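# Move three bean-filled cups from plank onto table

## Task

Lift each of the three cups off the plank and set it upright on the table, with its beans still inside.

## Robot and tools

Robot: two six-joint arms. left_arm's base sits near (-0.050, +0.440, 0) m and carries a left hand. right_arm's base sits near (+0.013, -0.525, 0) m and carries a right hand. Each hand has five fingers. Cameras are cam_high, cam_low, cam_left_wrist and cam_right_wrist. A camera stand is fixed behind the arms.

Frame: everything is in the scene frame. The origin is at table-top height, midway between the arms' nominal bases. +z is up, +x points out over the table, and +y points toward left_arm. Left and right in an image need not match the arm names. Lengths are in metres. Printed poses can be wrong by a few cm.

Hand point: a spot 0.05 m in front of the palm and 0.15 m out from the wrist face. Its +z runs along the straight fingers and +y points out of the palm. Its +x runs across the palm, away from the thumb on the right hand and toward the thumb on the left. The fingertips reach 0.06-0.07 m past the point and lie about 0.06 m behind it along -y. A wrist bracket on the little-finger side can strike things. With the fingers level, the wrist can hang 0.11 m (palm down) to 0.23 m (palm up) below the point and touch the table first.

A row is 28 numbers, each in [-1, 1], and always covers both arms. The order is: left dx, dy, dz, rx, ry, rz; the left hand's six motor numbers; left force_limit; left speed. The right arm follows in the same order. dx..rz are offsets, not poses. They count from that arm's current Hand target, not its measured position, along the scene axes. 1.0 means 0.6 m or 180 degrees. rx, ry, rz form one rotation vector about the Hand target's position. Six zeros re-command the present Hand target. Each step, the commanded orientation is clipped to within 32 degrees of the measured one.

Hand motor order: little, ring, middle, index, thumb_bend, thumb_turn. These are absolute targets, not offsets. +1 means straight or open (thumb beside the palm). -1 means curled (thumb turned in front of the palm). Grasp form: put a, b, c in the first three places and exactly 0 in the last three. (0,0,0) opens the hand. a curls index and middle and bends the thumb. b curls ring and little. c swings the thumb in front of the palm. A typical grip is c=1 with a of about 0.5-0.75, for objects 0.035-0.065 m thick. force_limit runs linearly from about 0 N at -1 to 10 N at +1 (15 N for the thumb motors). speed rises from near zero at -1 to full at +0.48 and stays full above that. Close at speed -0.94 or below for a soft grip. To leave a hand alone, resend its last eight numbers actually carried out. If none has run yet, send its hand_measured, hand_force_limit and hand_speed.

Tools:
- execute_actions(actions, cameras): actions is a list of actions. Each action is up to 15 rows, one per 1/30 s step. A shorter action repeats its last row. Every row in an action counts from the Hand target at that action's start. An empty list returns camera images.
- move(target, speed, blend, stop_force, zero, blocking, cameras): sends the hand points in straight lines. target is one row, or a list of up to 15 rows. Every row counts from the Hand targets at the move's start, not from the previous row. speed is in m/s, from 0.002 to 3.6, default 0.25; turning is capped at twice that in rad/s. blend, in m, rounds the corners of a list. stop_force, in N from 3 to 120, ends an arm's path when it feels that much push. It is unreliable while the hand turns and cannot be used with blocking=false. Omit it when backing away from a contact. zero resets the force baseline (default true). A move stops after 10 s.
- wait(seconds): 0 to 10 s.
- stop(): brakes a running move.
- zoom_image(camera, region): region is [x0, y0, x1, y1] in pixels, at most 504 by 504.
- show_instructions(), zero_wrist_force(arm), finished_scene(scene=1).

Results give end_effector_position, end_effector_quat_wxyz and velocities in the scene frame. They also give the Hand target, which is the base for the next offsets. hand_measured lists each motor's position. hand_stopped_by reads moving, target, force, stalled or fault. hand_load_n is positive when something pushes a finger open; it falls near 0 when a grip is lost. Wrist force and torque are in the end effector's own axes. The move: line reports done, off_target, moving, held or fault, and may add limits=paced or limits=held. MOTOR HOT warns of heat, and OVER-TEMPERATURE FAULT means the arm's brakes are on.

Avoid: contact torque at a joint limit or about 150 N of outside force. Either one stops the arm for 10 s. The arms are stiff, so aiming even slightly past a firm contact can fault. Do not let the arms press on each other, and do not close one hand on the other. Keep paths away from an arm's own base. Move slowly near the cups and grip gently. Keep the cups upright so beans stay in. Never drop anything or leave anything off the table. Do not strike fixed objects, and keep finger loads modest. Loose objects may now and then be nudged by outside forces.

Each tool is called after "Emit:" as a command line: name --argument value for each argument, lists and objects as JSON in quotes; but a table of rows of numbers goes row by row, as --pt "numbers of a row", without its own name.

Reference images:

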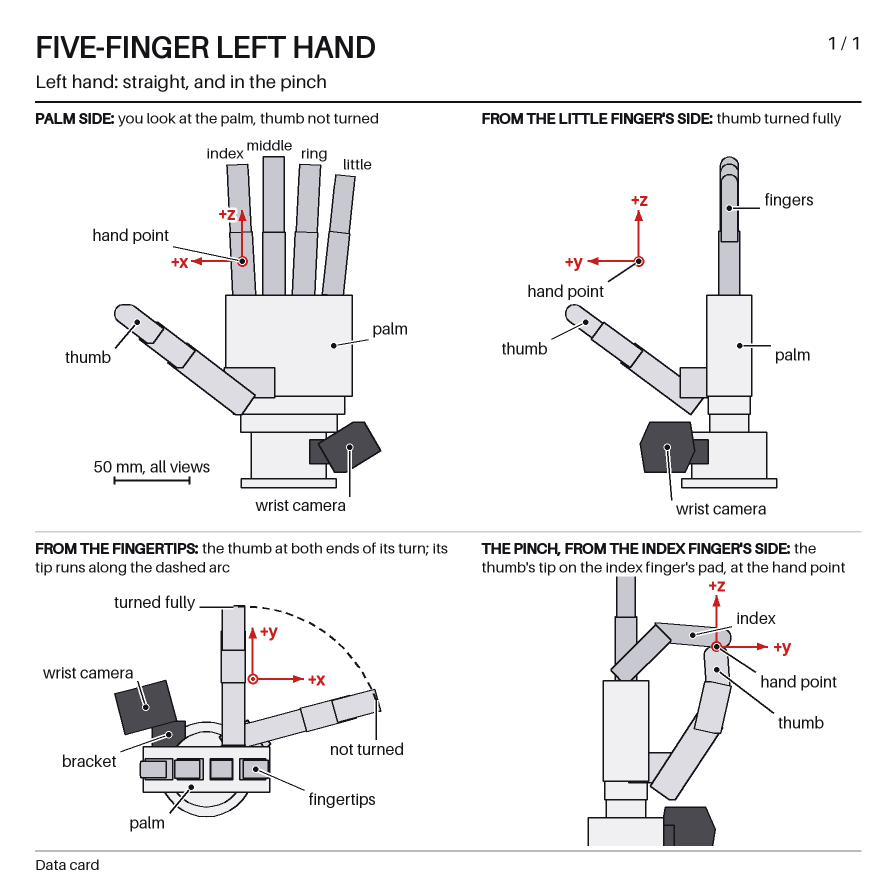

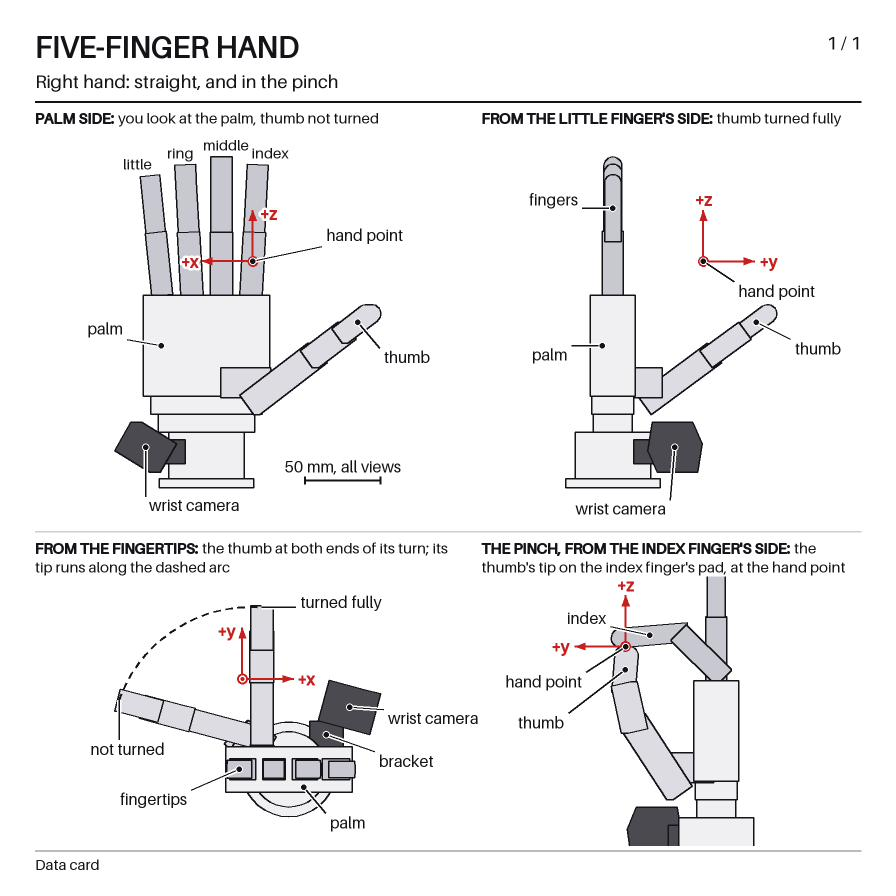

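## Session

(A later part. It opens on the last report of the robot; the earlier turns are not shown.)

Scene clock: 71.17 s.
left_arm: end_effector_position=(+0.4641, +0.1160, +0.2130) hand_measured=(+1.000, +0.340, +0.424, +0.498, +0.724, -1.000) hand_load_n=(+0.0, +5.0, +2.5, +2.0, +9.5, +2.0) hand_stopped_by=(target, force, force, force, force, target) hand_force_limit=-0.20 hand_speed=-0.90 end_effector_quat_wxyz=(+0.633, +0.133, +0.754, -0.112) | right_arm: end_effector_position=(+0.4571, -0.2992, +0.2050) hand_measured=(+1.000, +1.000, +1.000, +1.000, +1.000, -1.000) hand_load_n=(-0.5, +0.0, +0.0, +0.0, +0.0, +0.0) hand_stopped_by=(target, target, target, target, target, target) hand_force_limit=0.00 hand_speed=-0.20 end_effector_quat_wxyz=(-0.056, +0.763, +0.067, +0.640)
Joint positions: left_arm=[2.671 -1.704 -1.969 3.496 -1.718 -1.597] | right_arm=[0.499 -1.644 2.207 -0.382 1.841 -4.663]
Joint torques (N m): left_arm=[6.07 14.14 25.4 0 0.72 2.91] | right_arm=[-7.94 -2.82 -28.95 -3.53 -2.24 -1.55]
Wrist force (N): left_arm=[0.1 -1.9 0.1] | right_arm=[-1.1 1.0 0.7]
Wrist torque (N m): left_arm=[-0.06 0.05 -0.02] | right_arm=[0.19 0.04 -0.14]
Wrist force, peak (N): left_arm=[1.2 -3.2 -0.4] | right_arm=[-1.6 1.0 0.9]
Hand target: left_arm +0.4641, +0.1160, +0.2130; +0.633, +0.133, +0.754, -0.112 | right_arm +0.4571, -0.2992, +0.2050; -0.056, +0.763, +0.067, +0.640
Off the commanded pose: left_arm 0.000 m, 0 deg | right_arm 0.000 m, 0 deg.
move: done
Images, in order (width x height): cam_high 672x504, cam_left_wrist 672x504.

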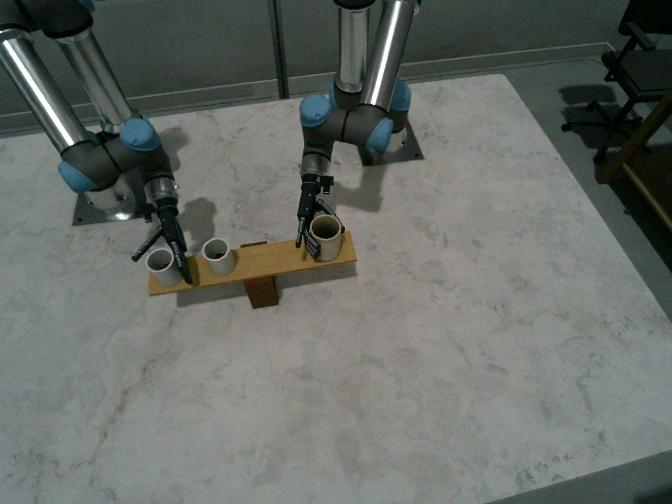

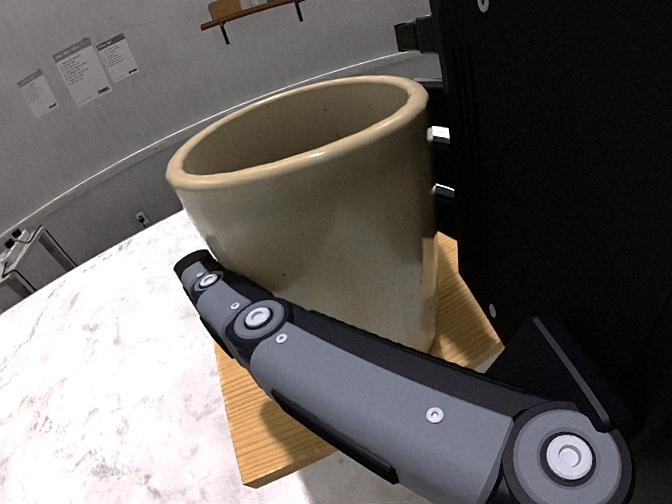

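Emit:
zoom_image --camera "cam_left_wrist" --region '[150, 50, 520, 350]'

Emit:
zoom_image --camera "cam_high" --region '[260, 170, 380, 290]'

Scaled by 1.362 from the camera's 672x504 image, which has a finer 960x720 frame.

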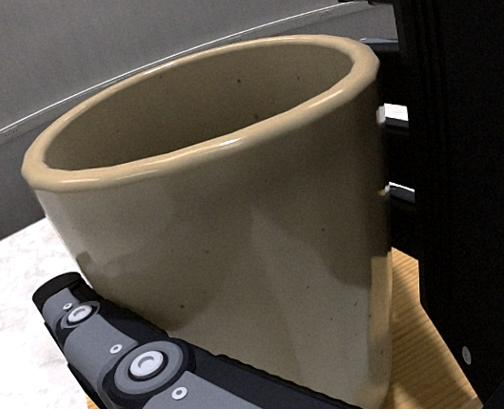

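Scaled by 4.200.

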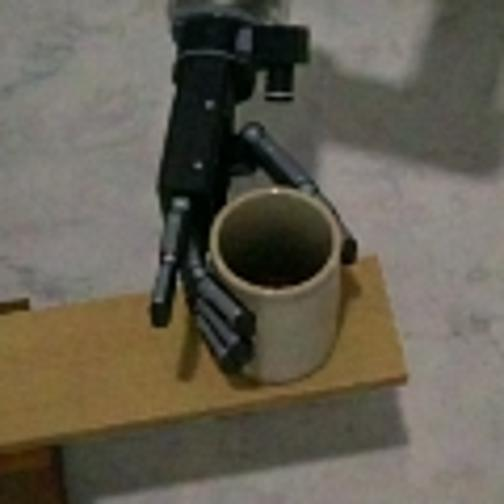

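Emit:
move --target '[0, 0, 0, 0, 0, 0, 1, 0.2, 0.2, 0.2, 0.3, -1, -0.2, -0.9, 0, 0, 0, 0, 0, 0, 1, 1, 0.1, 0.1, 0.2, -1, -0.2, -0.9]' --cameras '["cam_high", "cam_right_wrist"]'

Scene clock: 74.77 s.
left_arm: end_effector_position=(+0.4641, +0.1160, +0.2130) hand_measured=(+1.000, +0.340, +0.424, +0.498, +0.724, -1.000) hand_load_n=(+0.0, +5.0, +2.5, +2.0, +9.0, +1.5) hand_stopped_by=(target, force, force, force, force, target) hand_force_limit=-0.20 hand_speed=-0.90 end_effector_quat_wxyz=(+0.633, +0.133, +0.754, -0.112) | right_arm: end_effector_position=(+0.4571, -0.2992, +0.2050) hand_measured=(+1.000, +1.000, +0.248, +0.330, +0.654, -1.000) hand_load_n=(+0.0, +0.0, +4.5, +1.5, +10.0, +1.0) hand_stopped_by=(target, target, force, force, force, target) hand_force_limit=-0.20 hand_speed=-0.90 end_effector_quat_wxyz=(-0.056, +0.763, +0.067, +0.640)
Joint positions: left_arm=[2.671 -1.704 -1.969 3.496 -1.718 -1.597] | right_arm=[0.499 -1.644 2.207 -0.382 1.841 -4.663]
Joint torques (N m): left_arm=[3.97 17.68 19.76 2.71 0.67 2.55] | right_arm=[-8 -3.5 -29.84 -3.34 -1.12 -1.4]
Wrist force (N): left_arm=[0.6 -1.3 -0.2] | right_arm=[-1.7 1.1 0.7]
Wrist torque (N m): left_arm=[-0.07 0.11 -0.04] | right_arm=[0.18 0.03 -0.11]
Wrist force, peak (N): left_arm=[-0.1 -2.2 0.3] | right_arm=[-1.9 1.1 0.9]
Hand target: left_arm +0.4641, +0.1160, +0.2130; +0.633, +0.133, +0.754, -0.112 | right_arm +0.4571, -0.2992, +0.2050; -0.056, +0.763, +0.067, +0.640
Off the commanded pose: left_arm 0.000 m, 0 deg | right_arm 0.000 m, 0 deg.
move: done
Images, in order (width x height): cam_high 672x504, cam_right_wrist 672x504.

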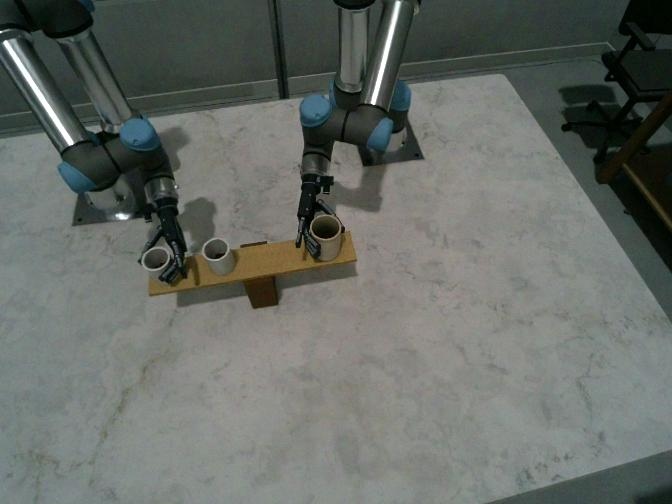

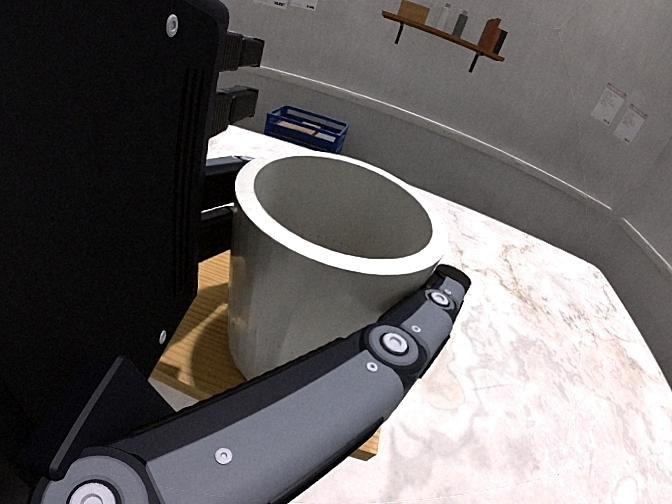

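Emit:
move --target '[0, 0, 0, 0, 0, 0, 1, 0.2, 0.2, 0.2, 0.3, -1, -0.2, -0.9, 0, 0, 0.0333, 0, 0, 0, 1, 1, 0.1, 0.1, 0.2, -1, -0.2, -0.9]' --speed 0.04 --cameras '["cam_high", "cam_low", "cam_right_wrist"]'

Scene clock: 76.07 s.
left_arm: end_effector_position=(+0.4641, +0.1160, +0.2130) hand_measured=(+1.000, +0.340, +0.424, +0.498, +0.724, -1.000) hand_load_n=(+0.0, +4.5, +2.0, +1.5, +9.5, +2.5) hand_stopped_by=(target, force, force, force, force, target) hand_force_limit=-0.20 hand_speed=-0.90 end_effector_quat_wxyz=(+0.633, +0.133, +0.754, -0.112) | right_arm: end_effector_position=(+0.4571, -0.2992, +0.2249) hand_measured=(+1.000, +1.000, +0.248, +0.330, +0.654, -1.000) hand_load_n=(+0.0, +0.0, +4.5, +1.5, +9.5, +1.5) hand_stopped_by=(target, target, force, force, force, target) hand_force_limit=-0.20 hand_speed=-0.90 end_effector_quat_wxyz=(-0.056, +0.763, +0.067, +0.640)
Joint positions: left_arm=[2.671 -1.704 -1.969 3.496 -1.718 -1.597] | right_arm=[0.499 -1.673 2.174 -0.32 1.841 -4.663]
Joint torques (N m): left_arm=[2.4 19.46 16.23 2.68 0.49 2.47] | right_arm=[-5.31 -30.54 -31.85 1.57 0.67 0.94]
Wrist force (N): left_arm=[2.5 -0.8 -0.6] | right_arm=[-3.2 0.8 1.2]
Wrist torque (N m): left_arm=[-0.12 0.08 -0.01] | right_arm=[0.15 0.05 -0.16]
Wrist force, peak (N): left_arm=[2.8 -0.3 -0.4] | right_arm=[-3.3 1.0 1.5]
Hand target: left_arm +0.4641, +0.1160, +0.2130; +0.633, +0.133, +0.754, -0.112 | right_arm +0.4571, -0.2992, +0.2249; -0.056, +0.763, +0.067, +0.640
Off the commanded pose: left_arm 0.000 m, 0 deg | right_arm 0.000 m, 0 deg.
move: done
Images, in order (width x height): cam_high 672x504, cam_low 672x504, cam_right_wrist 672x504.

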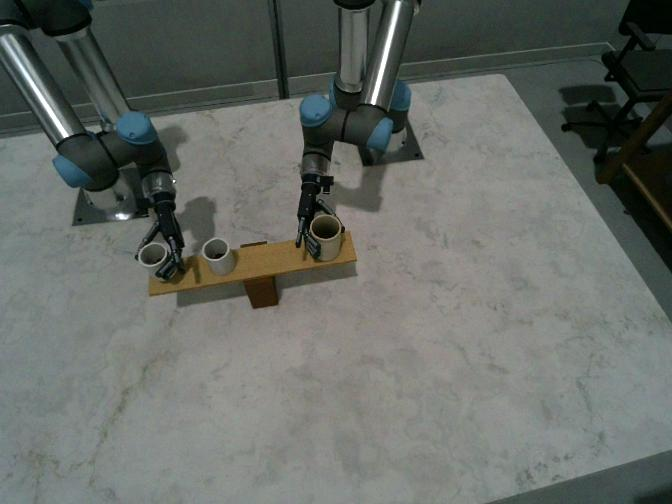

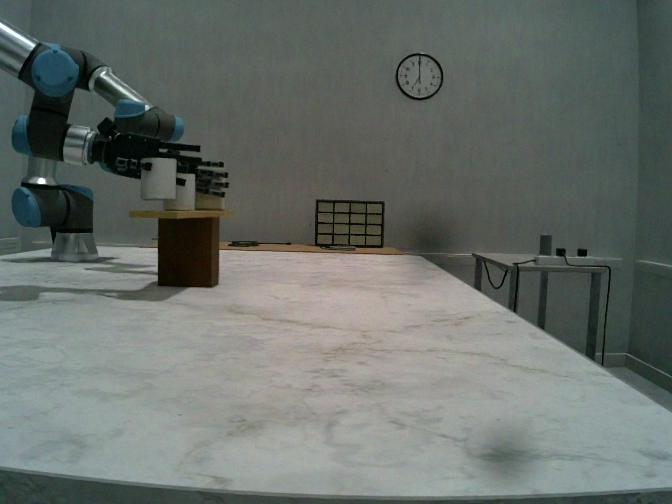

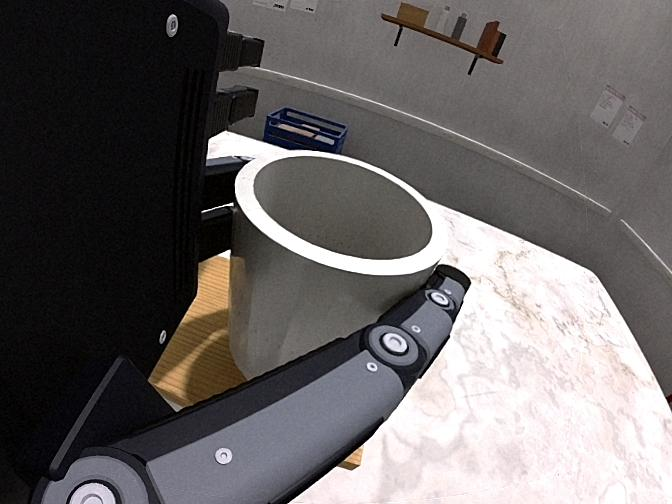

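Emit:
move --pt "0 0 0 0 0 0 1 0.2 0.2 0.2 0.3 -1 -0.2 -0.9 0 0 0.0833 0 0 0 1 1 0.1 0.1 0.2 -1 -0.2 -0.9" --pt "0 0 0 0 0 0 1 0.2 0.2 0.2 0.3 -1 -0.2 -0.9 0.4882 -0.318 0.03 0 0 0 1 1 0.1 0.1 0.2 -1 -0.2 -0.9" --pt "0 0 0 0 0 0 1 0.2 0.2 0.2 0.3 -1 -0.2 -0.9 0.4882 -0.318 -0.2082 0 0 0 1 1 0.1 0.1 0.2 -1 -0.2 -0.9" --speed '[0.1, 0.2, 0.15]' --blend 0.03 --cameras '["all"]'

Scene clock: 81.60 s.
left_arm: end_effector_position=(+0.4641, +0.1160, +0.2130) hand_measured=(+1.000, +0.340, +0.424, +0.498, +0.724, -1.000) hand_load_n=(+0.0, +4.5, +2.5, +2.0, +9.5, +2.5) hand_stopped_by=(target, force, force, force, force, target) hand_force_limit=-0.20 hand_speed=-0.90 end_effector_quat_wxyz=(+0.633, +0.133, +0.754, -0.112) | right_arm: end_effector_position=(+0.7500, -0.4900, +0.1002) hand_measured=(+1.000, +1.000, +0.248, +0.330, +0.654, -1.000) hand_load_n=(+0.0, +0.0, +4.5, +1.5, +9.5, +1.5) hand_stopped_by=(target, target, force, force, force, target) hand_force_limit=-0.20 hand_speed=-0.90 end_effector_quat_wxyz=(-0.056, +0.763, +0.067, +0.640)
Joint positions: left_arm=[2.671 -1.704 -1.969 3.496 -1.718 -1.597] | right_arm=[-0.119 -1.074 1.813 -0.553 1.233 -4.774]
Joint torques (N m): left_arm=[1.15 23.45 10.21 2.63 -0.66 2.03] | right_arm=[6.61 -26.08 -4.76 -4.01 2.48 1.49]
Wrist force (N): left_arm=[2.3 -0.2 -0.6] | right_arm=[-2.7 0.5 1.5]
Wrist torque (N m): left_arm=[-0.05 0.07 -0.03] | right_arm=[0.08 -0.03 -0.17]
Wrist force, peak (N): left_arm=[2.9 -0.3 -0.6] | right_arm=[-3.9 0.8 1.5]
Hand target: left_arm +0.4641, +0.1160, +0.2130; +0.633, +0.133, +0.754, -0.112 | right_arm +0.7501, -0.4900, +0.1000; -0.056, +0.763, +0.067, +0.640
Off the commanded pose: left_arm 0.000 m, 0 deg | right_arm 0.000 m, 0 deg.
move: done; blend cut to 0.025 m at target 1

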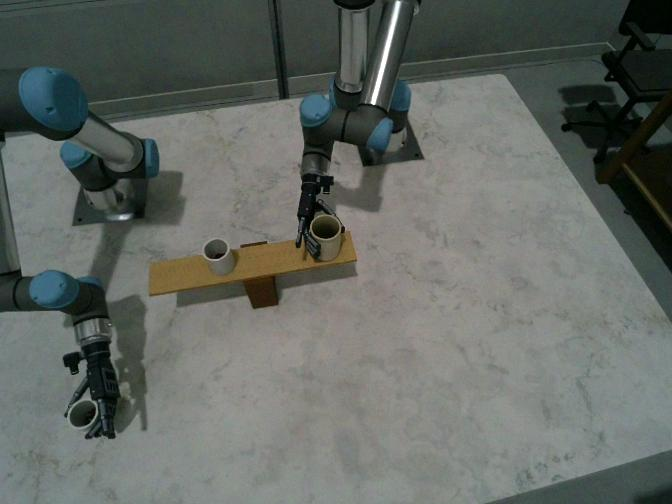

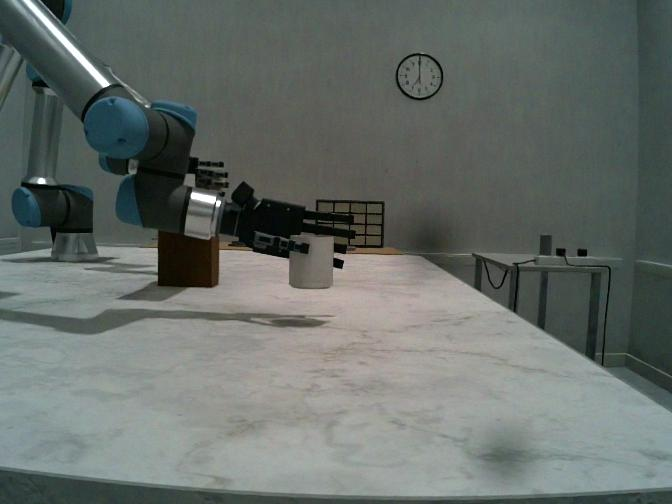

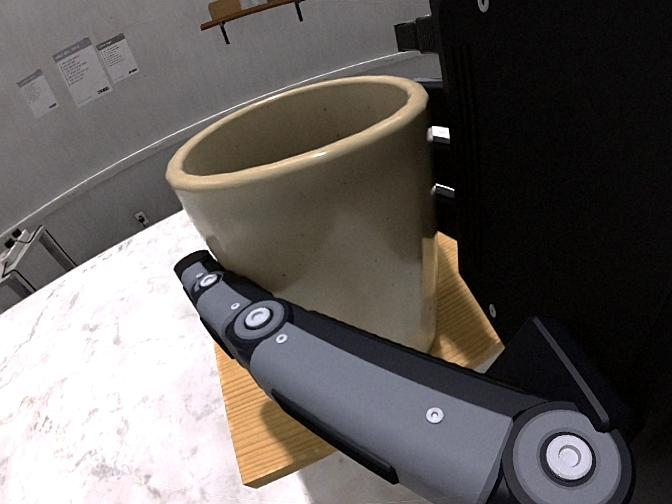

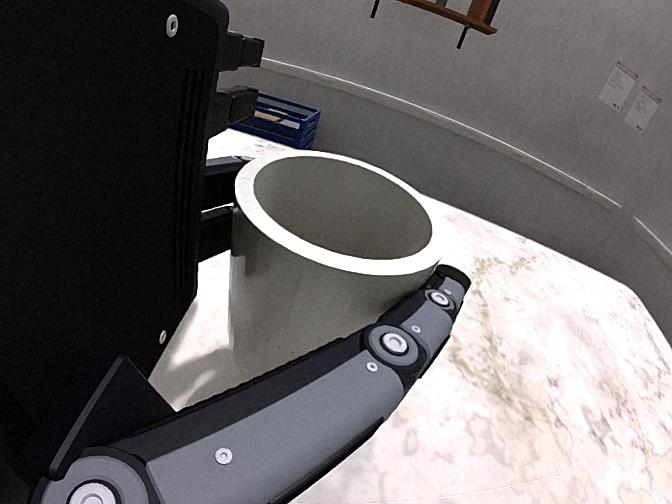

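Emit:
move --target '[0, 0, 0, 0, 0, 0, 1, 0.2, 0.2, 0.2, 0.3, -1, -0.2, -0.9, 0, 0, -0.125, 0, 0, 0, 1, 1, 0.1, 0.1, 0.2, -1, -0.2, -0.9]' --speed 0.03 --stop_force 4 --cameras '["cam_low", "cam_right_wrist"]'

Scene clock: 85.13 s.
left_arm: end_effector_position=(+0.4641, +0.1160, +0.2130) hand_measured=(+1.000, +0.340, +0.424, +0.498, +0.724, -1.000) hand_load_n=(+0.0, +4.5, +2.0, +2.0, +9.0, +2.5) hand_stopped_by=(target, force, force, force, force, target) hand_force_limit=-0.20 hand_speed=-0.90 end_effector_quat_wxyz=(+0.633, +0.133, +0.754, -0.112) | right_arm: end_effector_position=(+0.7500, -0.4900, +0.0430) hand_measured=(+1.000, +1.000, +0.248, +0.330, +0.654, -1.000) hand_load_n=(+0.0, +0.0, +4.5, +2.0, +9.5, +1.0) hand_stopped_by=(target, target, force, force, force, target) hand_force_limit=-0.20 hand_speed=-0.90 end_effector_quat_wxyz=(-0.056, +0.763, +0.067, +0.640)
Joint positions: left_arm=[2.671 -1.704 -1.969 3.496 -1.718 -1.597] | right_arm=[-0.119 -0.974 1.842 -0.682 1.233 -4.774]
Joint torques (N m): left_arm=[0.11 26.35 9.56 2.82 -1.39 1.76] | right_arm=[0.86 -55.35 -26.59 1.31 1.01 0.09]
Wrist force (N): left_arm=[2.3 0.0 -0.9] | right_arm=[-2.8 0.6 1.3]
Wrist torque (N m): left_arm=[0.00 0.08 -0.03] | right_arm=[0.11 -0.01 -0.15]
Wrist force, peak (N): left_arm=[2.9 -0.4 -0.6] | right_arm=[5.3 2.9 0.6]
Hand target: left_arm +0.4641, +0.1160, +0.2130; +0.633, +0.133, +0.754, -0.112 | right_arm +0.7500, -0.4900, +0.0430; -0.056, +0.763, +0.067, +0.640 (not the last commanded pose)
Off the commanded pose: left_arm 0.000 m, 0 deg | right_arm 0.018 m, 0 deg.
move: contact (right_arm)
Images, in order (width x height): cam_low 672x504, cam_right_wrist 672x504.

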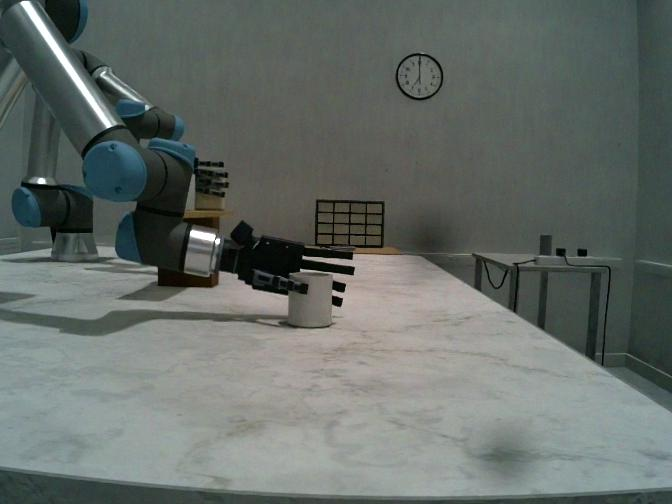

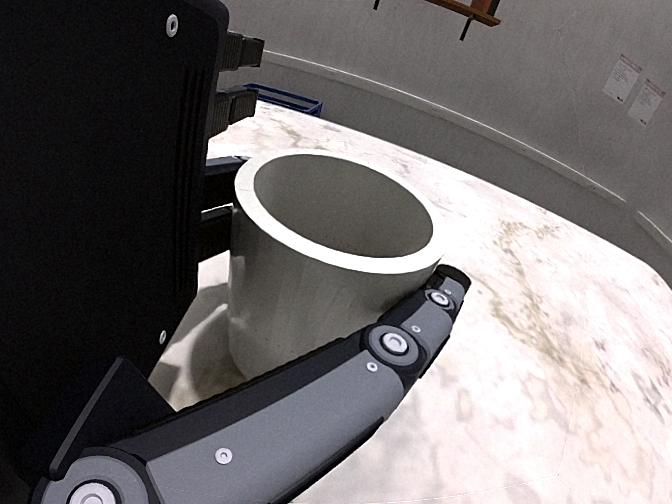

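Emit:
move --target '[0, 0, 0, 0, 0, 0, 1, 0.2, 0.2, 0.2, 0.3, -1, -0.2, -0.9, 0, 0, -0.0033, 0, 0, 0, 1, 1, 0.1, 0.1, 0.2, -1, -0.2, -0.9]' --speed 0.02

Scene clock: 86.17 s.
left_arm: end_effector_position=(+0.4641, +0.1160, +0.2130) hand_measured=(+1.000, +0.340, +0.424, +0.498, +0.724, -1.000) hand_load_n=(+0.0, +4.5, +2.0, +2.0, +9.0, +2.5) hand_stopped_by=(target, force, force, force, force, target) hand_force_limit=-0.20 hand_speed=-0.90 end_effector_quat_wxyz=(+0.633, +0.133, +0.754, -0.112) | right_arm: end_effector_position=(+0.7501, -0.4900, +0.0412) hand_measured=(+1.000, +1.000, +0.248, +0.330, +0.654, -1.000) hand_load_n=(+0.0, +0.0, +4.0, +1.5, +10.0, -2.0) hand_stopped_by=(target, target, force, force, force, target) hand_force_limit=-0.20 hand_speed=-0.90 end_effector_quat_wxyz=(-0.056, +0.763, +0.067, +0.640)
Joint positions: left_arm=[2.671 -1.704 -1.969 3.496 -1.718 -1.597] | right_arm=[-0.119 -0.971 1.842 -0.686 1.233 -4.774]
Joint torques (N m): left_arm=[-0.11 26.96 9.71 2.72 -1.52 1.56] | right_arm=[1.11 -20.29 2.33 -0.89 1.17 1.13]
Wrist force (N): left_arm=[2.5 -0.1 -0.9] | right_arm=[7.6 3.1 1.0]
Wrist torque (N m): left_arm=[0.00 0.05 -0.01] | right_arm=[0.22 0.09 0.00]
Wrist force, peak (N): left_arm=[2.7 0.0 -0.5] | right_arm=[7.7 3.2 0.7]
Hand target: left_arm +0.4641, +0.1160, +0.2130; +0.633, +0.133, +0.754, -0.112 | right_arm +0.7500, -0.4900, +0.0410; -0.056, +0.763, +0.067, +0.640
Off the commanded pose: left_arm 0.000 m, 0 deg | right_arm 0.000 m, 0 deg.
move: done

Emit:
move --pt "0 0 0 0 0 0 1 0.2 0.2 0.2 0.3 -1 -0.2 -0.9 0 0 0.0013 0 0 0 1 1 0.1 0.1 0.2 -1 -0.2 -0.9" --pt "0 0 0 0 0 0 1 0.2 0.2 0.2 0.3 -1 -0.2 -0.9 0 0 0.0013 0 0 0 1 1 1 1 1 -1 -0.2 -0.6" --speed 0.02 --cameras '["cam_low", "cam_right_wrist"]'

Scene clock: 89.17 s.
left_arm: end_effector_position=(+0.4641, +0.1160, +0.2130) hand_measured=(+1.000, +0.340, +0.424, +0.498, +0.724, -1.000) hand_load_n=(+0.5, +5.0, +2.0, +2.0, +9.0, +2.5) hand_stopped_by=(target, force, force, force, force, target) hand_force_limit=-0.20 hand_speed=-0.90 end_effector_quat_wxyz=(+0.633, +0.133, +0.754, -0.112) | right_arm: end_effector_position=(+0.7500, -0.4900, +0.0418) hand_measured=(+1.000, +1.000, +1.000, +1.000, +1.000, -1.000) hand_load_n=(+0.0, +0.0, +0.0, +0.0, +0.0, +0.0) hand_stopped_by=(target, target, target, target, target, target) hand_force_limit=-0.20 hand_speed=-0.60 end_effector_quat_wxyz=(-0.056, +0.763, +0.067, +0.640)
Joint positions: left_arm=[2.671 -1.704 -1.969 3.496 -1.718 -1.597] | right_arm=[-0.119 -0.972 1.842 -0.685 1.233 -4.774]
Joint torques (N m): left_arm=[1 28.7 10.76 2.59 -1.32 1.48] | right_arm=[0.49 -53.69 -25.58 1 1.19 1.15]
Wrist force (N): left_arm=[2.8 -0.4 -0.7] | right_arm=[-0.8 0.6 1.0]
Wrist torque (N m): left_arm=[-0.05 0.04 -0.01] | right_arm=[0.11 -0.02 -0.15]
Wrist force, peak (N): left_arm=[2.9 -0.3 -0.5] | right_arm=[9.0 3.0 1.4]
Hand target: left_arm +0.4641, +0.1160, +0.2130; +0.633, +0.133, +0.754, -0.112 | right_arm +0.7500, -0.4900, +0.0418; -0.056, +0.763, +0.067, +0.640
Off the commanded pose: left_arm 0.000 m, 0 deg | right_arm 0.000 m, 0 deg.
move: done
Images, in order (width x height): cam_low 672x504, cam_right_wrist 672x504.

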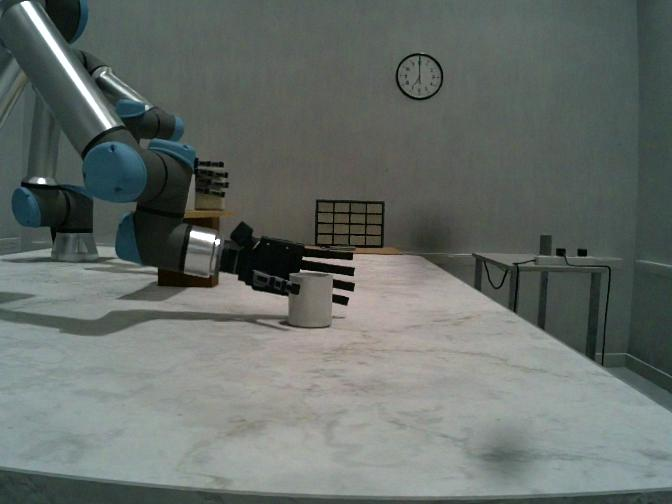

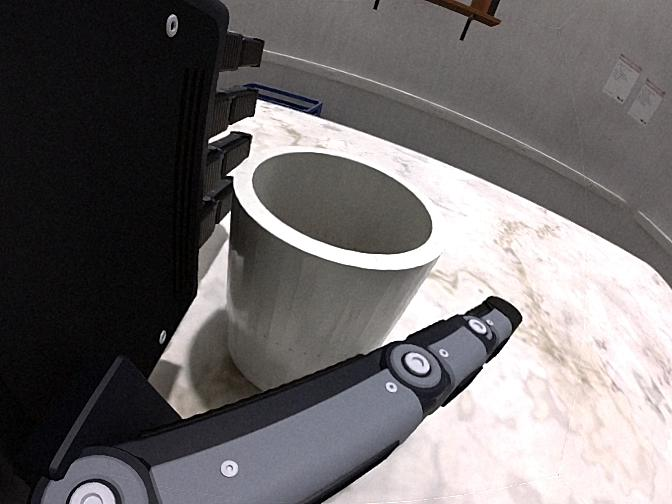

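Emit:
move --pt "0 0 0 0 0 0 1 0.2 0.2 0.2 0.3 -1 -0.2 -0.9 -0.0492 -0.0087 0 0 0 0 1 1 1 1 1 -1 -0.2 -0.6" --pt "0 0 0 0 0 0 1 0.2 0.2 0.2 0.3 -1 -0.2 -0.9 -0.0492 -0.0087 0.463 0 0 0 1 1 1 1 1 -1 -0.2 -0.6" --pt "0 0 0 0 0 0 1 0.2 0.2 0.2 0.3 -1 -0.2 -0.9 -0.5467 0.5683 0.463 0 0 0 1 1 1 1 1 -1 -0.2 -0.6" --pt "0 0 0 0 0 0 1 0.2 0.2 0.2 0.3 -1 -0.2 -0.9 -0.5467 0.5683 0.3387 0 0 0 1 1 1 1 1 -1 -0.2 -0.6" --speed '[0.08, 0.25, 0.3, 0.15]' --blend '[0.004, 0.05, 0.03, 0]' --cameras '["all"]'

Scene clock: 94.13 s.
left_arm: end_effector_position=(+0.4641, +0.1160, +0.2130) hand_measured=(+1.000, +0.340, +0.424, +0.498, +0.724, -1.000) hand_load_n=(+0.0, +4.5, +2.0, +2.0, +9.0, +2.5) hand_stopped_by=(target, force, force, force, force, target) hand_force_limit=-0.20 hand_speed=-0.90 end_effector_quat_wxyz=(+0.633, +0.133, +0.754, -0.112) | right_arm: end_effector_position=(+0.4220, -0.1490, +0.2451) hand_measured=(+1.000, +1.000, +1.000, +1.000, +1.000, -1.000) hand_load_n=(+0.0, +0.0, +0.0, +0.0, +0.0, +0.0) hand_stopped_by=(target, target, target, target, target, target) hand_force_limit=-0.20 hand_speed=-0.60 end_effector_quat_wxyz=(-0.056, +0.763, +0.067, +0.640)
Joint positions: left_arm=[2.671 -1.704 -1.969 3.496 -1.718 -1.597] | right_arm=[0.911 -1.405 1.841 -0.21 2.245 -4.57]
Joint torques (N m): left_arm=[-0.51 30.54 10.1 2.8 -1.62 0.96] | right_arm=[5.92 -14.09 -6.23 -2.86 2.84 -1.53]
Wrist force (N): left_arm=[2.2 0.0 -0.6] | right_arm=[-1.2 0.6 0.9]
Wrist torque (N m): left_arm=[0.00 0.11 -0.05] | right_arm=[0.13 0.07 -0.13]
Wrist force, peak (N): left_arm=[2.9 -0.2 -0.4] | right_arm=[-2.3 0.5 0.6]
Hand target: left_arm +0.4641, +0.1160, +0.2130; +0.633, +0.133, +0.754, -0.112 | right_arm +0.4220, -0.1490, +0.2450; -0.056, +0.763, +0.067, +0.640
Off the commanded pose: left_arm 0.000 m, 0 deg | right_arm 0.000 m, 0 deg.
move: done

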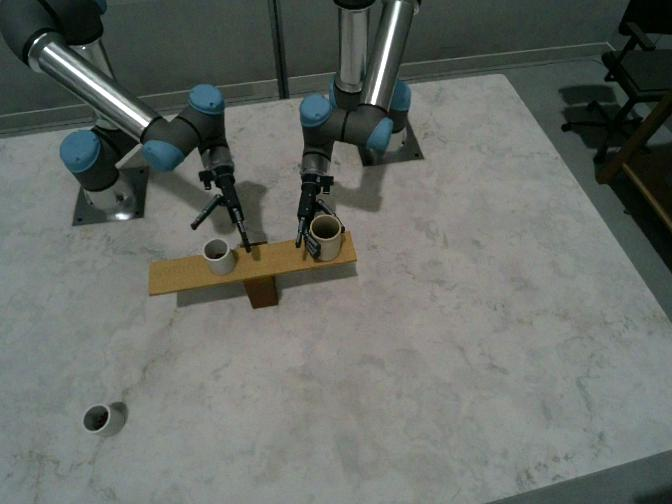

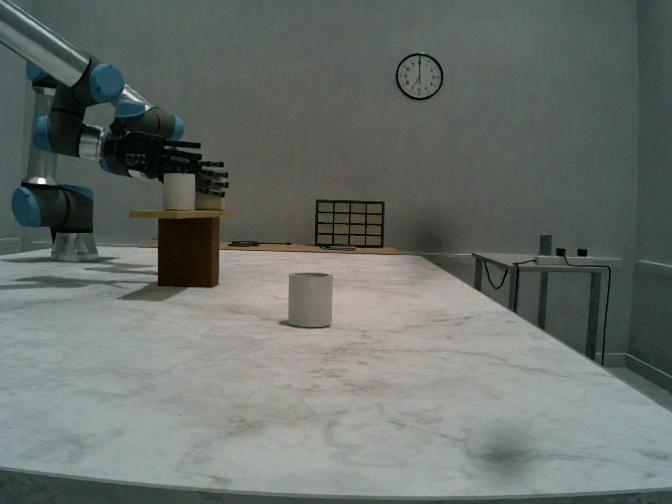

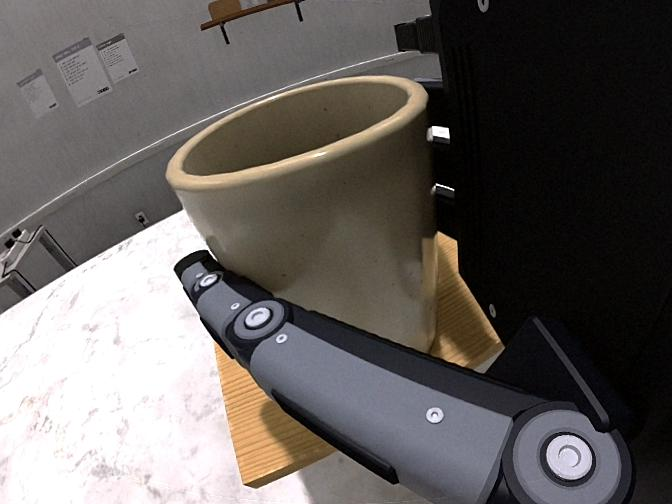

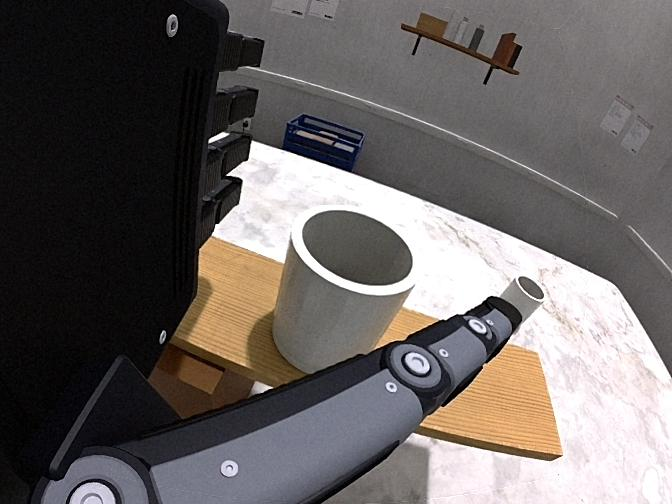

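Emit:
move --pt "0 0 0 0 0 0 1 0.2 0.2 0.2 0.3 -1 -0.2 -0.9 0 0 -0.0667 0 0 0 1 1 1 1 1 -1 -0.2 -0.6" --pt "0 0 0 0 0 0 1 0.2 0.2 0.2 0.3 -1 -0.2 -0.9 0.0063 -0.0362 -0.0667 0 0 0 1 1 1 1 1 -1 -0.2 -0.6" --pt "0 0 0 0 0 0 1 0.2 0.2 0.2 0.3 -1 -0.2 -0.9 0.0588 -0.0268 -0.0667 0 0 0 1 1 1 1 1 -1 -0.2 -0.6" --speed '[0.07, 0.05, 0.05]' --stop_force 5 --cameras '["cam_high", "cam_right_wrist"]'

Scene clock: 97.60 s.
left_arm: end_effector_position=(+0.4641, +0.1160, +0.2130) hand_measured=(+1.000, +0.340, +0.424, +0.498, +0.724, -1.000) hand_load_n=(+0.0, +4.5, +2.0, +2.0, +9.0, +2.5) hand_stopped_by=(target, force, force, force, force, target) hand_force_limit=-0.20 hand_speed=-0.90 end_effector_quat_wxyz=(+0.633, +0.133, +0.754, -0.112) | right_arm: end_effector_position=(+0.4573, -0.1651, +0.2050) hand_measured=(+1.000, +1.000, +1.000, +1.000, +1.000, -1.000) hand_load_n=(+0.0, +0.0, +0.0, +0.0, +0.0, +0.0) hand_stopped_by=(target, target, target, target, target, target) hand_force_limit=-0.20 hand_speed=-0.60 end_effector_quat_wxyz=(-0.056, +0.763, +0.067, +0.640)
Joint positions: left_arm=[2.671 -1.704 -1.969 3.496 -1.718 -1.597] | right_arm=[0.82 -1.362 1.902 -0.33 2.156 -4.595]
Joint torques (N m): left_arm=[0.46 32.46 10.57 2.54 -1.64 0.92] | right_arm=[-7.86 -15.45 -29.31 2.03 -2.24 -1.68]
Wrist force (N): left_arm=[2.8 -0.1 -0.3] | right_arm=[-1.3 0.5 0.9]
Wrist torque (N m): left_arm=[-0.02 0.05 -0.02] | right_arm=[0.11 0.06 -0.15]
Wrist force, peak (N): left_arm=[2.9 -0.1 -0.7] | right_arm=[-1.6 0.6 1.2]
Hand target: left_arm +0.4641, +0.1160, +0.2130; +0.633, +0.133, +0.754, -0.112 | right_arm +0.4573, -0.1651, +0.2050; -0.056, +0.763, +0.067, +0.640
Off the commanded pose: left_arm 0.000 m, 0 deg | right_arm 0.000 m, 0 deg.
move: done
Images, in order (width x height): cam_high 672x504, cam_right_wrist 672x504.

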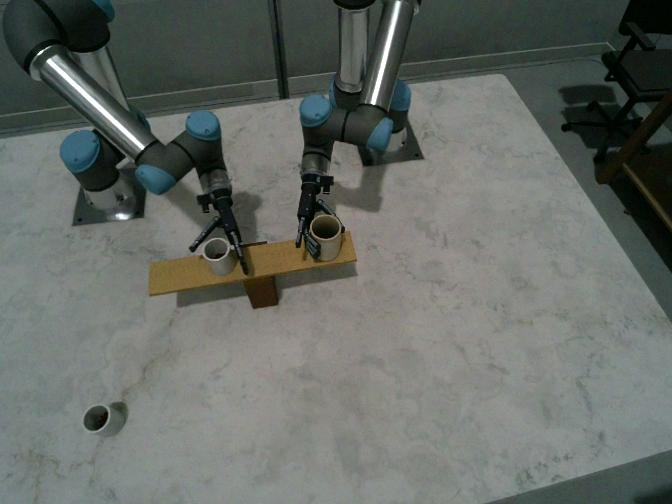

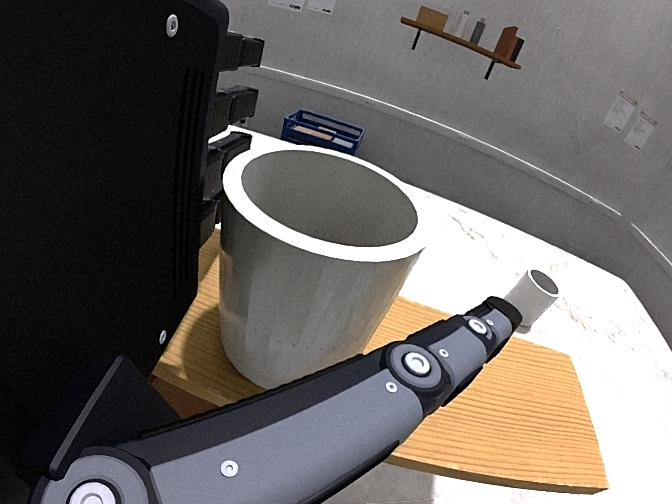

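Same nest as before. Close on cup 2.

Emit:
move --target '[0, 0, 0, 0, 0, 0, 1, 0.2, 0.2, 0.2, 0.3, -1, -0.2, -0.9, 0, 0, 0, 0, 0, 0, 1, 1, 0.1, 0.1, 0.2, -1, -0.2, -0.9]' --cameras '["cam_high", "cam_right_wrist"]'

Scene clock: 100.93 s.
left_arm: end_effector_position=(+0.4641, +0.1160, +0.2130) hand_measured=(+1.000, +0.340, +0.424, +0.498, +0.724, -1.000) hand_load_n=(+0.0, +4.5, +2.0, +1.5, +9.5, +2.5) hand_stopped_by=(target, force, force, force, force, target) hand_force_limit=-0.20 hand_speed=-0.90 end_effector_quat_wxyz=(+0.633, +0.133, +0.754, -0.112) | right_arm: end_effector_position=(+0.4573, -0.1651, +0.2050) hand_measured=(+1.000, +1.000, +0.238, +0.322, +0.654, -1.000) hand_load_n=(+0.0, +0.0, +4.5, +2.0, +9.0, +1.0) hand_stopped_by=(target, target, force, force, force, target) hand_force_limit=-0.20 hand_speed=-0.90 end_effector_quat_wxyz=(-0.056, +0.763, +0.067, +0.640)
Joint positions: left_arm=[2.671 -1.704 -1.969 3.496 -1.718 -1.597] | right_arm=[0.82 -1.362 1.902 -0.33 2.156 -4.595]
Joint torques (N m): left_arm=[1.5 32.27 10.62 2.75 -1.27 0.7] | right_arm=[-8.11 -15.96 -28.66 1.68 -0.91 -1.44]
Wrist force (N): left_arm=[3.4 0.1 -0.9] | right_arm=[-2.1 0.6 1.1]
Wrist torque (N m): left_arm=[-0.02 0.04 -0.01] | right_arm=[0.13 0.06 -0.11]
Wrist force, peak (N): left_arm=[3.5 0.0 -0.4] | right_arm=[-2.6 0.7 1.1]
Hand target: left_arm +0.4641, +0.1160, +0.2130; +0.633, +0.133, +0.754, -0.112 | right_arm +0.4573, -0.1651, +0.2050; -0.056, +0.763, +0.067, +0.640
Off the commanded pose: left_arm 0.000 m, 0 deg | right_arm 0.000 m, 0 deg.
move: done
Images, in order (width x height): cam_high 672x504, cam_right_wrist 672x504.

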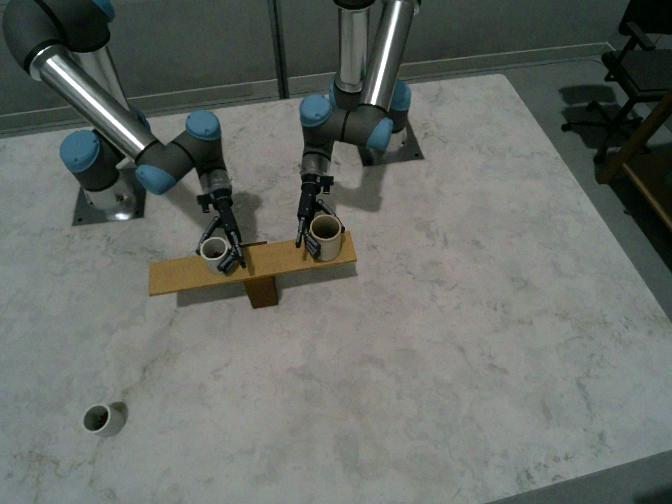

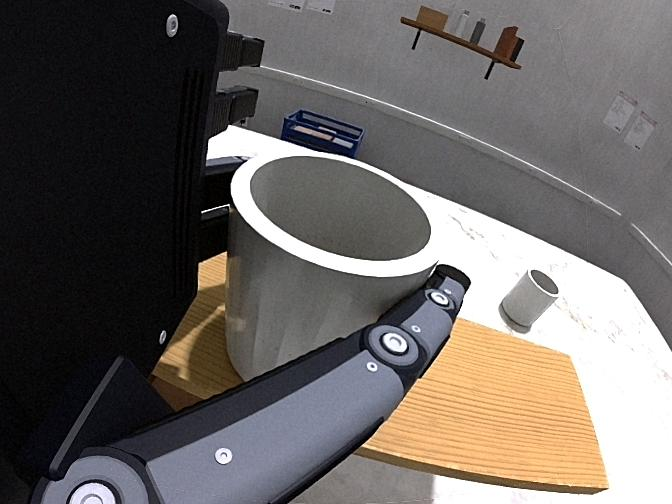

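Emit:
move --pt "0 0 0 0 0 0 1 0.2 0.2 0.2 0.3 -1 -0.2 -0.9 0 0 0.125 0 0 0 1 1 0.1 0.1 0.2 -1 -0.2 -0.9" --pt "0 0 0 0 0 0 1 0.2 0.2 0.2 0.3 -1 -0.2 -0.9 0.2712 -0.5415 0.1 0 0 0 1 1 0.1 0.1 0.2 -1 -0.2 -0.9" --pt "0 0 0 0 0 0 1 0.2 0.2 0.2 0.3 -1 -0.2 -0.9 0.2712 -0.5415 -0.2167 0 0 0 1 1 0.1 0.1 0.2 -1 -0.2 -0.9" --speed '[0.08, 0.22, 0.15]' --blend 0.025 --cameras '["all"]'

Scene clock: 106.30 s.
left_arm: end_effector_position=(+0.4641, +0.1160, +0.2130) hand_measured=(+1.000, +0.340, +0.424, +0.498, +0.724, -1.000) hand_load_n=(+0.0, +4.0, +2.0, +2.0, +9.5, +3.0) hand_stopped_by=(target, force, force, force, force, target) hand_force_limit=-0.20 hand_speed=-0.90 end_effector_quat_wxyz=(+0.633, +0.133, +0.754, -0.112) | right_arm: end_effector_position=(+0.6200, -0.4900, +0.0751) hand_measured=(+1.000, +1.000, +0.238, +0.322, +0.654, -1.000) hand_load_n=(+0.0, +0.0, +4.5, +2.0, +9.0, +1.0) hand_stopped_by=(target, target, force, force, force, target) hand_force_limit=-0.20 hand_speed=-0.90 end_effector_quat_wxyz=(-0.056, +0.763, +0.067, +0.640)
Joint positions: left_arm=[2.671 -1.704 -1.969 3.496 -1.718 -1.597] | right_arm=[-0.183 -1.259 2.214 -0.765 1.171 -4.787]
Joint torques (N m): left_arm=[1.26 31.58 15.85 2.95 -0.39 0.07] | right_arm=[6.91 -14.64 -1.8 -4.28 2.51 1.39]
Wrist force (N): left_arm=[3.6 0.5 -0.5] | right_arm=[-2.8 0.9 1.1]
Wrist torque (N m): left_arm=[-0.02 0.04 -0.01] | right_arm=[0.19 0.01 -0.27]
Wrist force, peak (N): left_arm=[4.2 0.4 -0.5] | right_arm=[-4.2 0.4 1.0]
Hand target: left_arm +0.4641, +0.1160, +0.2130; +0.633, +0.133, +0.754, -0.112 | right_arm +0.6200, -0.4900, +0.0750; -0.056, +0.763, +0.067, +0.640
Off the commanded pose: left_arm 0.000 m, 0 deg | right_arm 0.000 m, 0 deg.
move: done

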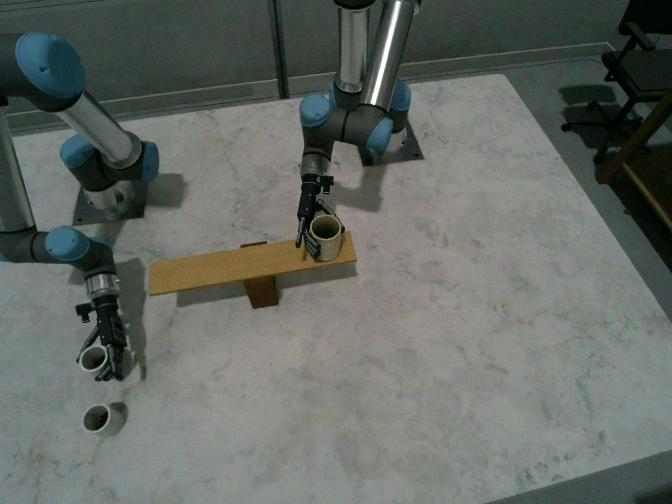

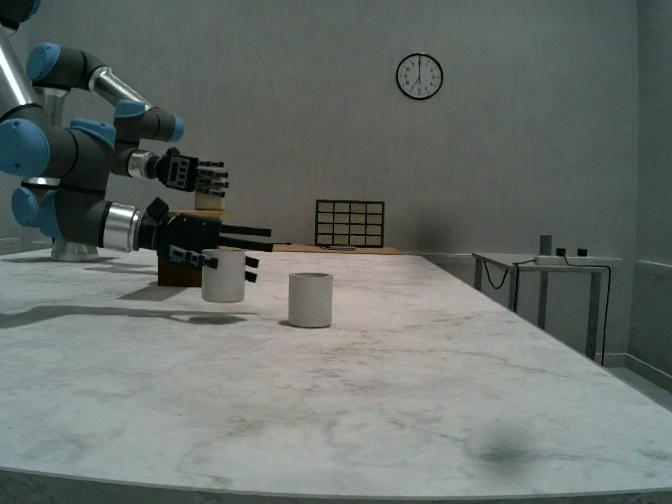

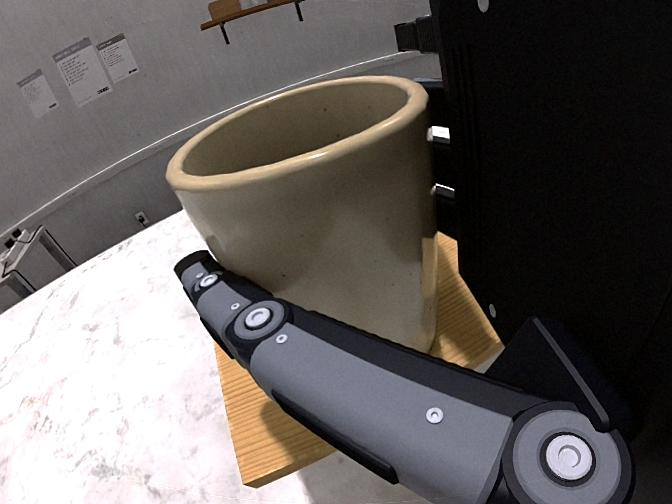

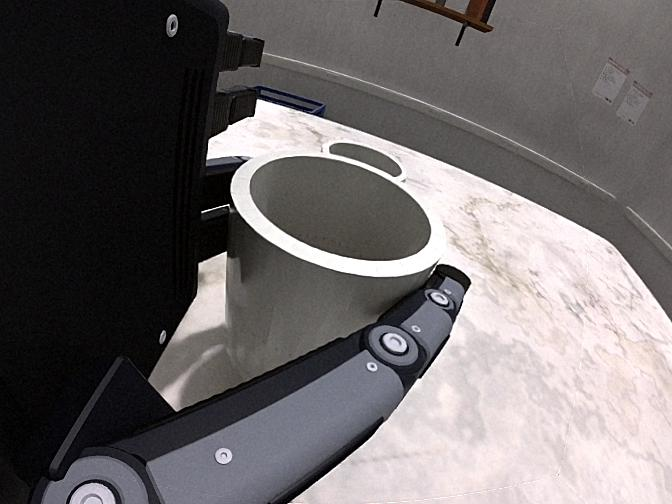

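Emit:
move --target '[0, 0, 0, 0, 0, 0, 1, 0.2, 0.2, 0.2, 0.3, -1, -0.2, -0.9, 0, 0, -0.0553, 0, 0, 0, 1, 1, 0.1, 0.1, 0.2, -1, -0.2, -0.9]' --speed 0.025

Scene clock: 108.47 s.
left_arm: end_effector_position=(+0.4641, +0.1160, +0.2130) hand_measured=(+1.000, +0.340, +0.424, +0.498, +0.724, -1.000) hand_load_n=(+0.0, +4.0, +2.0, +2.0, +9.5, +3.0) hand_stopped_by=(target, force, force, force, force, target) hand_force_limit=-0.20 hand_speed=-0.90 end_effector_quat_wxyz=(+0.633, +0.133, +0.754, -0.112) | right_arm: end_effector_position=(+0.6200, -0.4900, +0.0420) hand_measured=(+1.000, +1.000, +0.238, +0.322, +0.654, -1.000) hand_load_n=(+0.0, +0.0, +3.5, +1.5, +10.5, -2.0) hand_stopped_by=(target, target, force, force, force, target) hand_force_limit=-0.20 hand_speed=-0.90 end_effector_quat_wxyz=(-0.056, +0.763, +0.067, +0.640)
Joint positions: left_arm=[2.671 -1.704 -1.969 3.496 -1.718 -1.597] | right_arm=[-0.183 -1.176 2.231 -0.864 1.171 -4.787]
Joint torques (N m): left_arm=[0.46 31.22 17.15 2.83 0.1 0.2] | right_arm=[0.32 -12.38 3.24 -1.81 0.81 -0.19]
Wrist force (N): left_arm=[4.1 0.4 -0.6] | right_arm=[6.2 2.8 -2.9]
Wrist torque (N m): left_arm=[-0.01 0.03 -0.01] | right_arm=[0.25 0.17 -0.14]
Wrist force, peak (N): left_arm=[4.1 0.7 -0.7] | right_arm=[6.9 2.2 -2.7]
Hand target: left_arm +0.4641, +0.1160, +0.2130; +0.633, +0.133, +0.754, -0.112 | right_arm +0.6200, -0.4900, +0.0418; -0.056, +0.763, +0.067, +0.640
Off the commanded pose: left_arm 0.000 m, 0 deg | right_arm 0.000 m, 0 deg.
move: done


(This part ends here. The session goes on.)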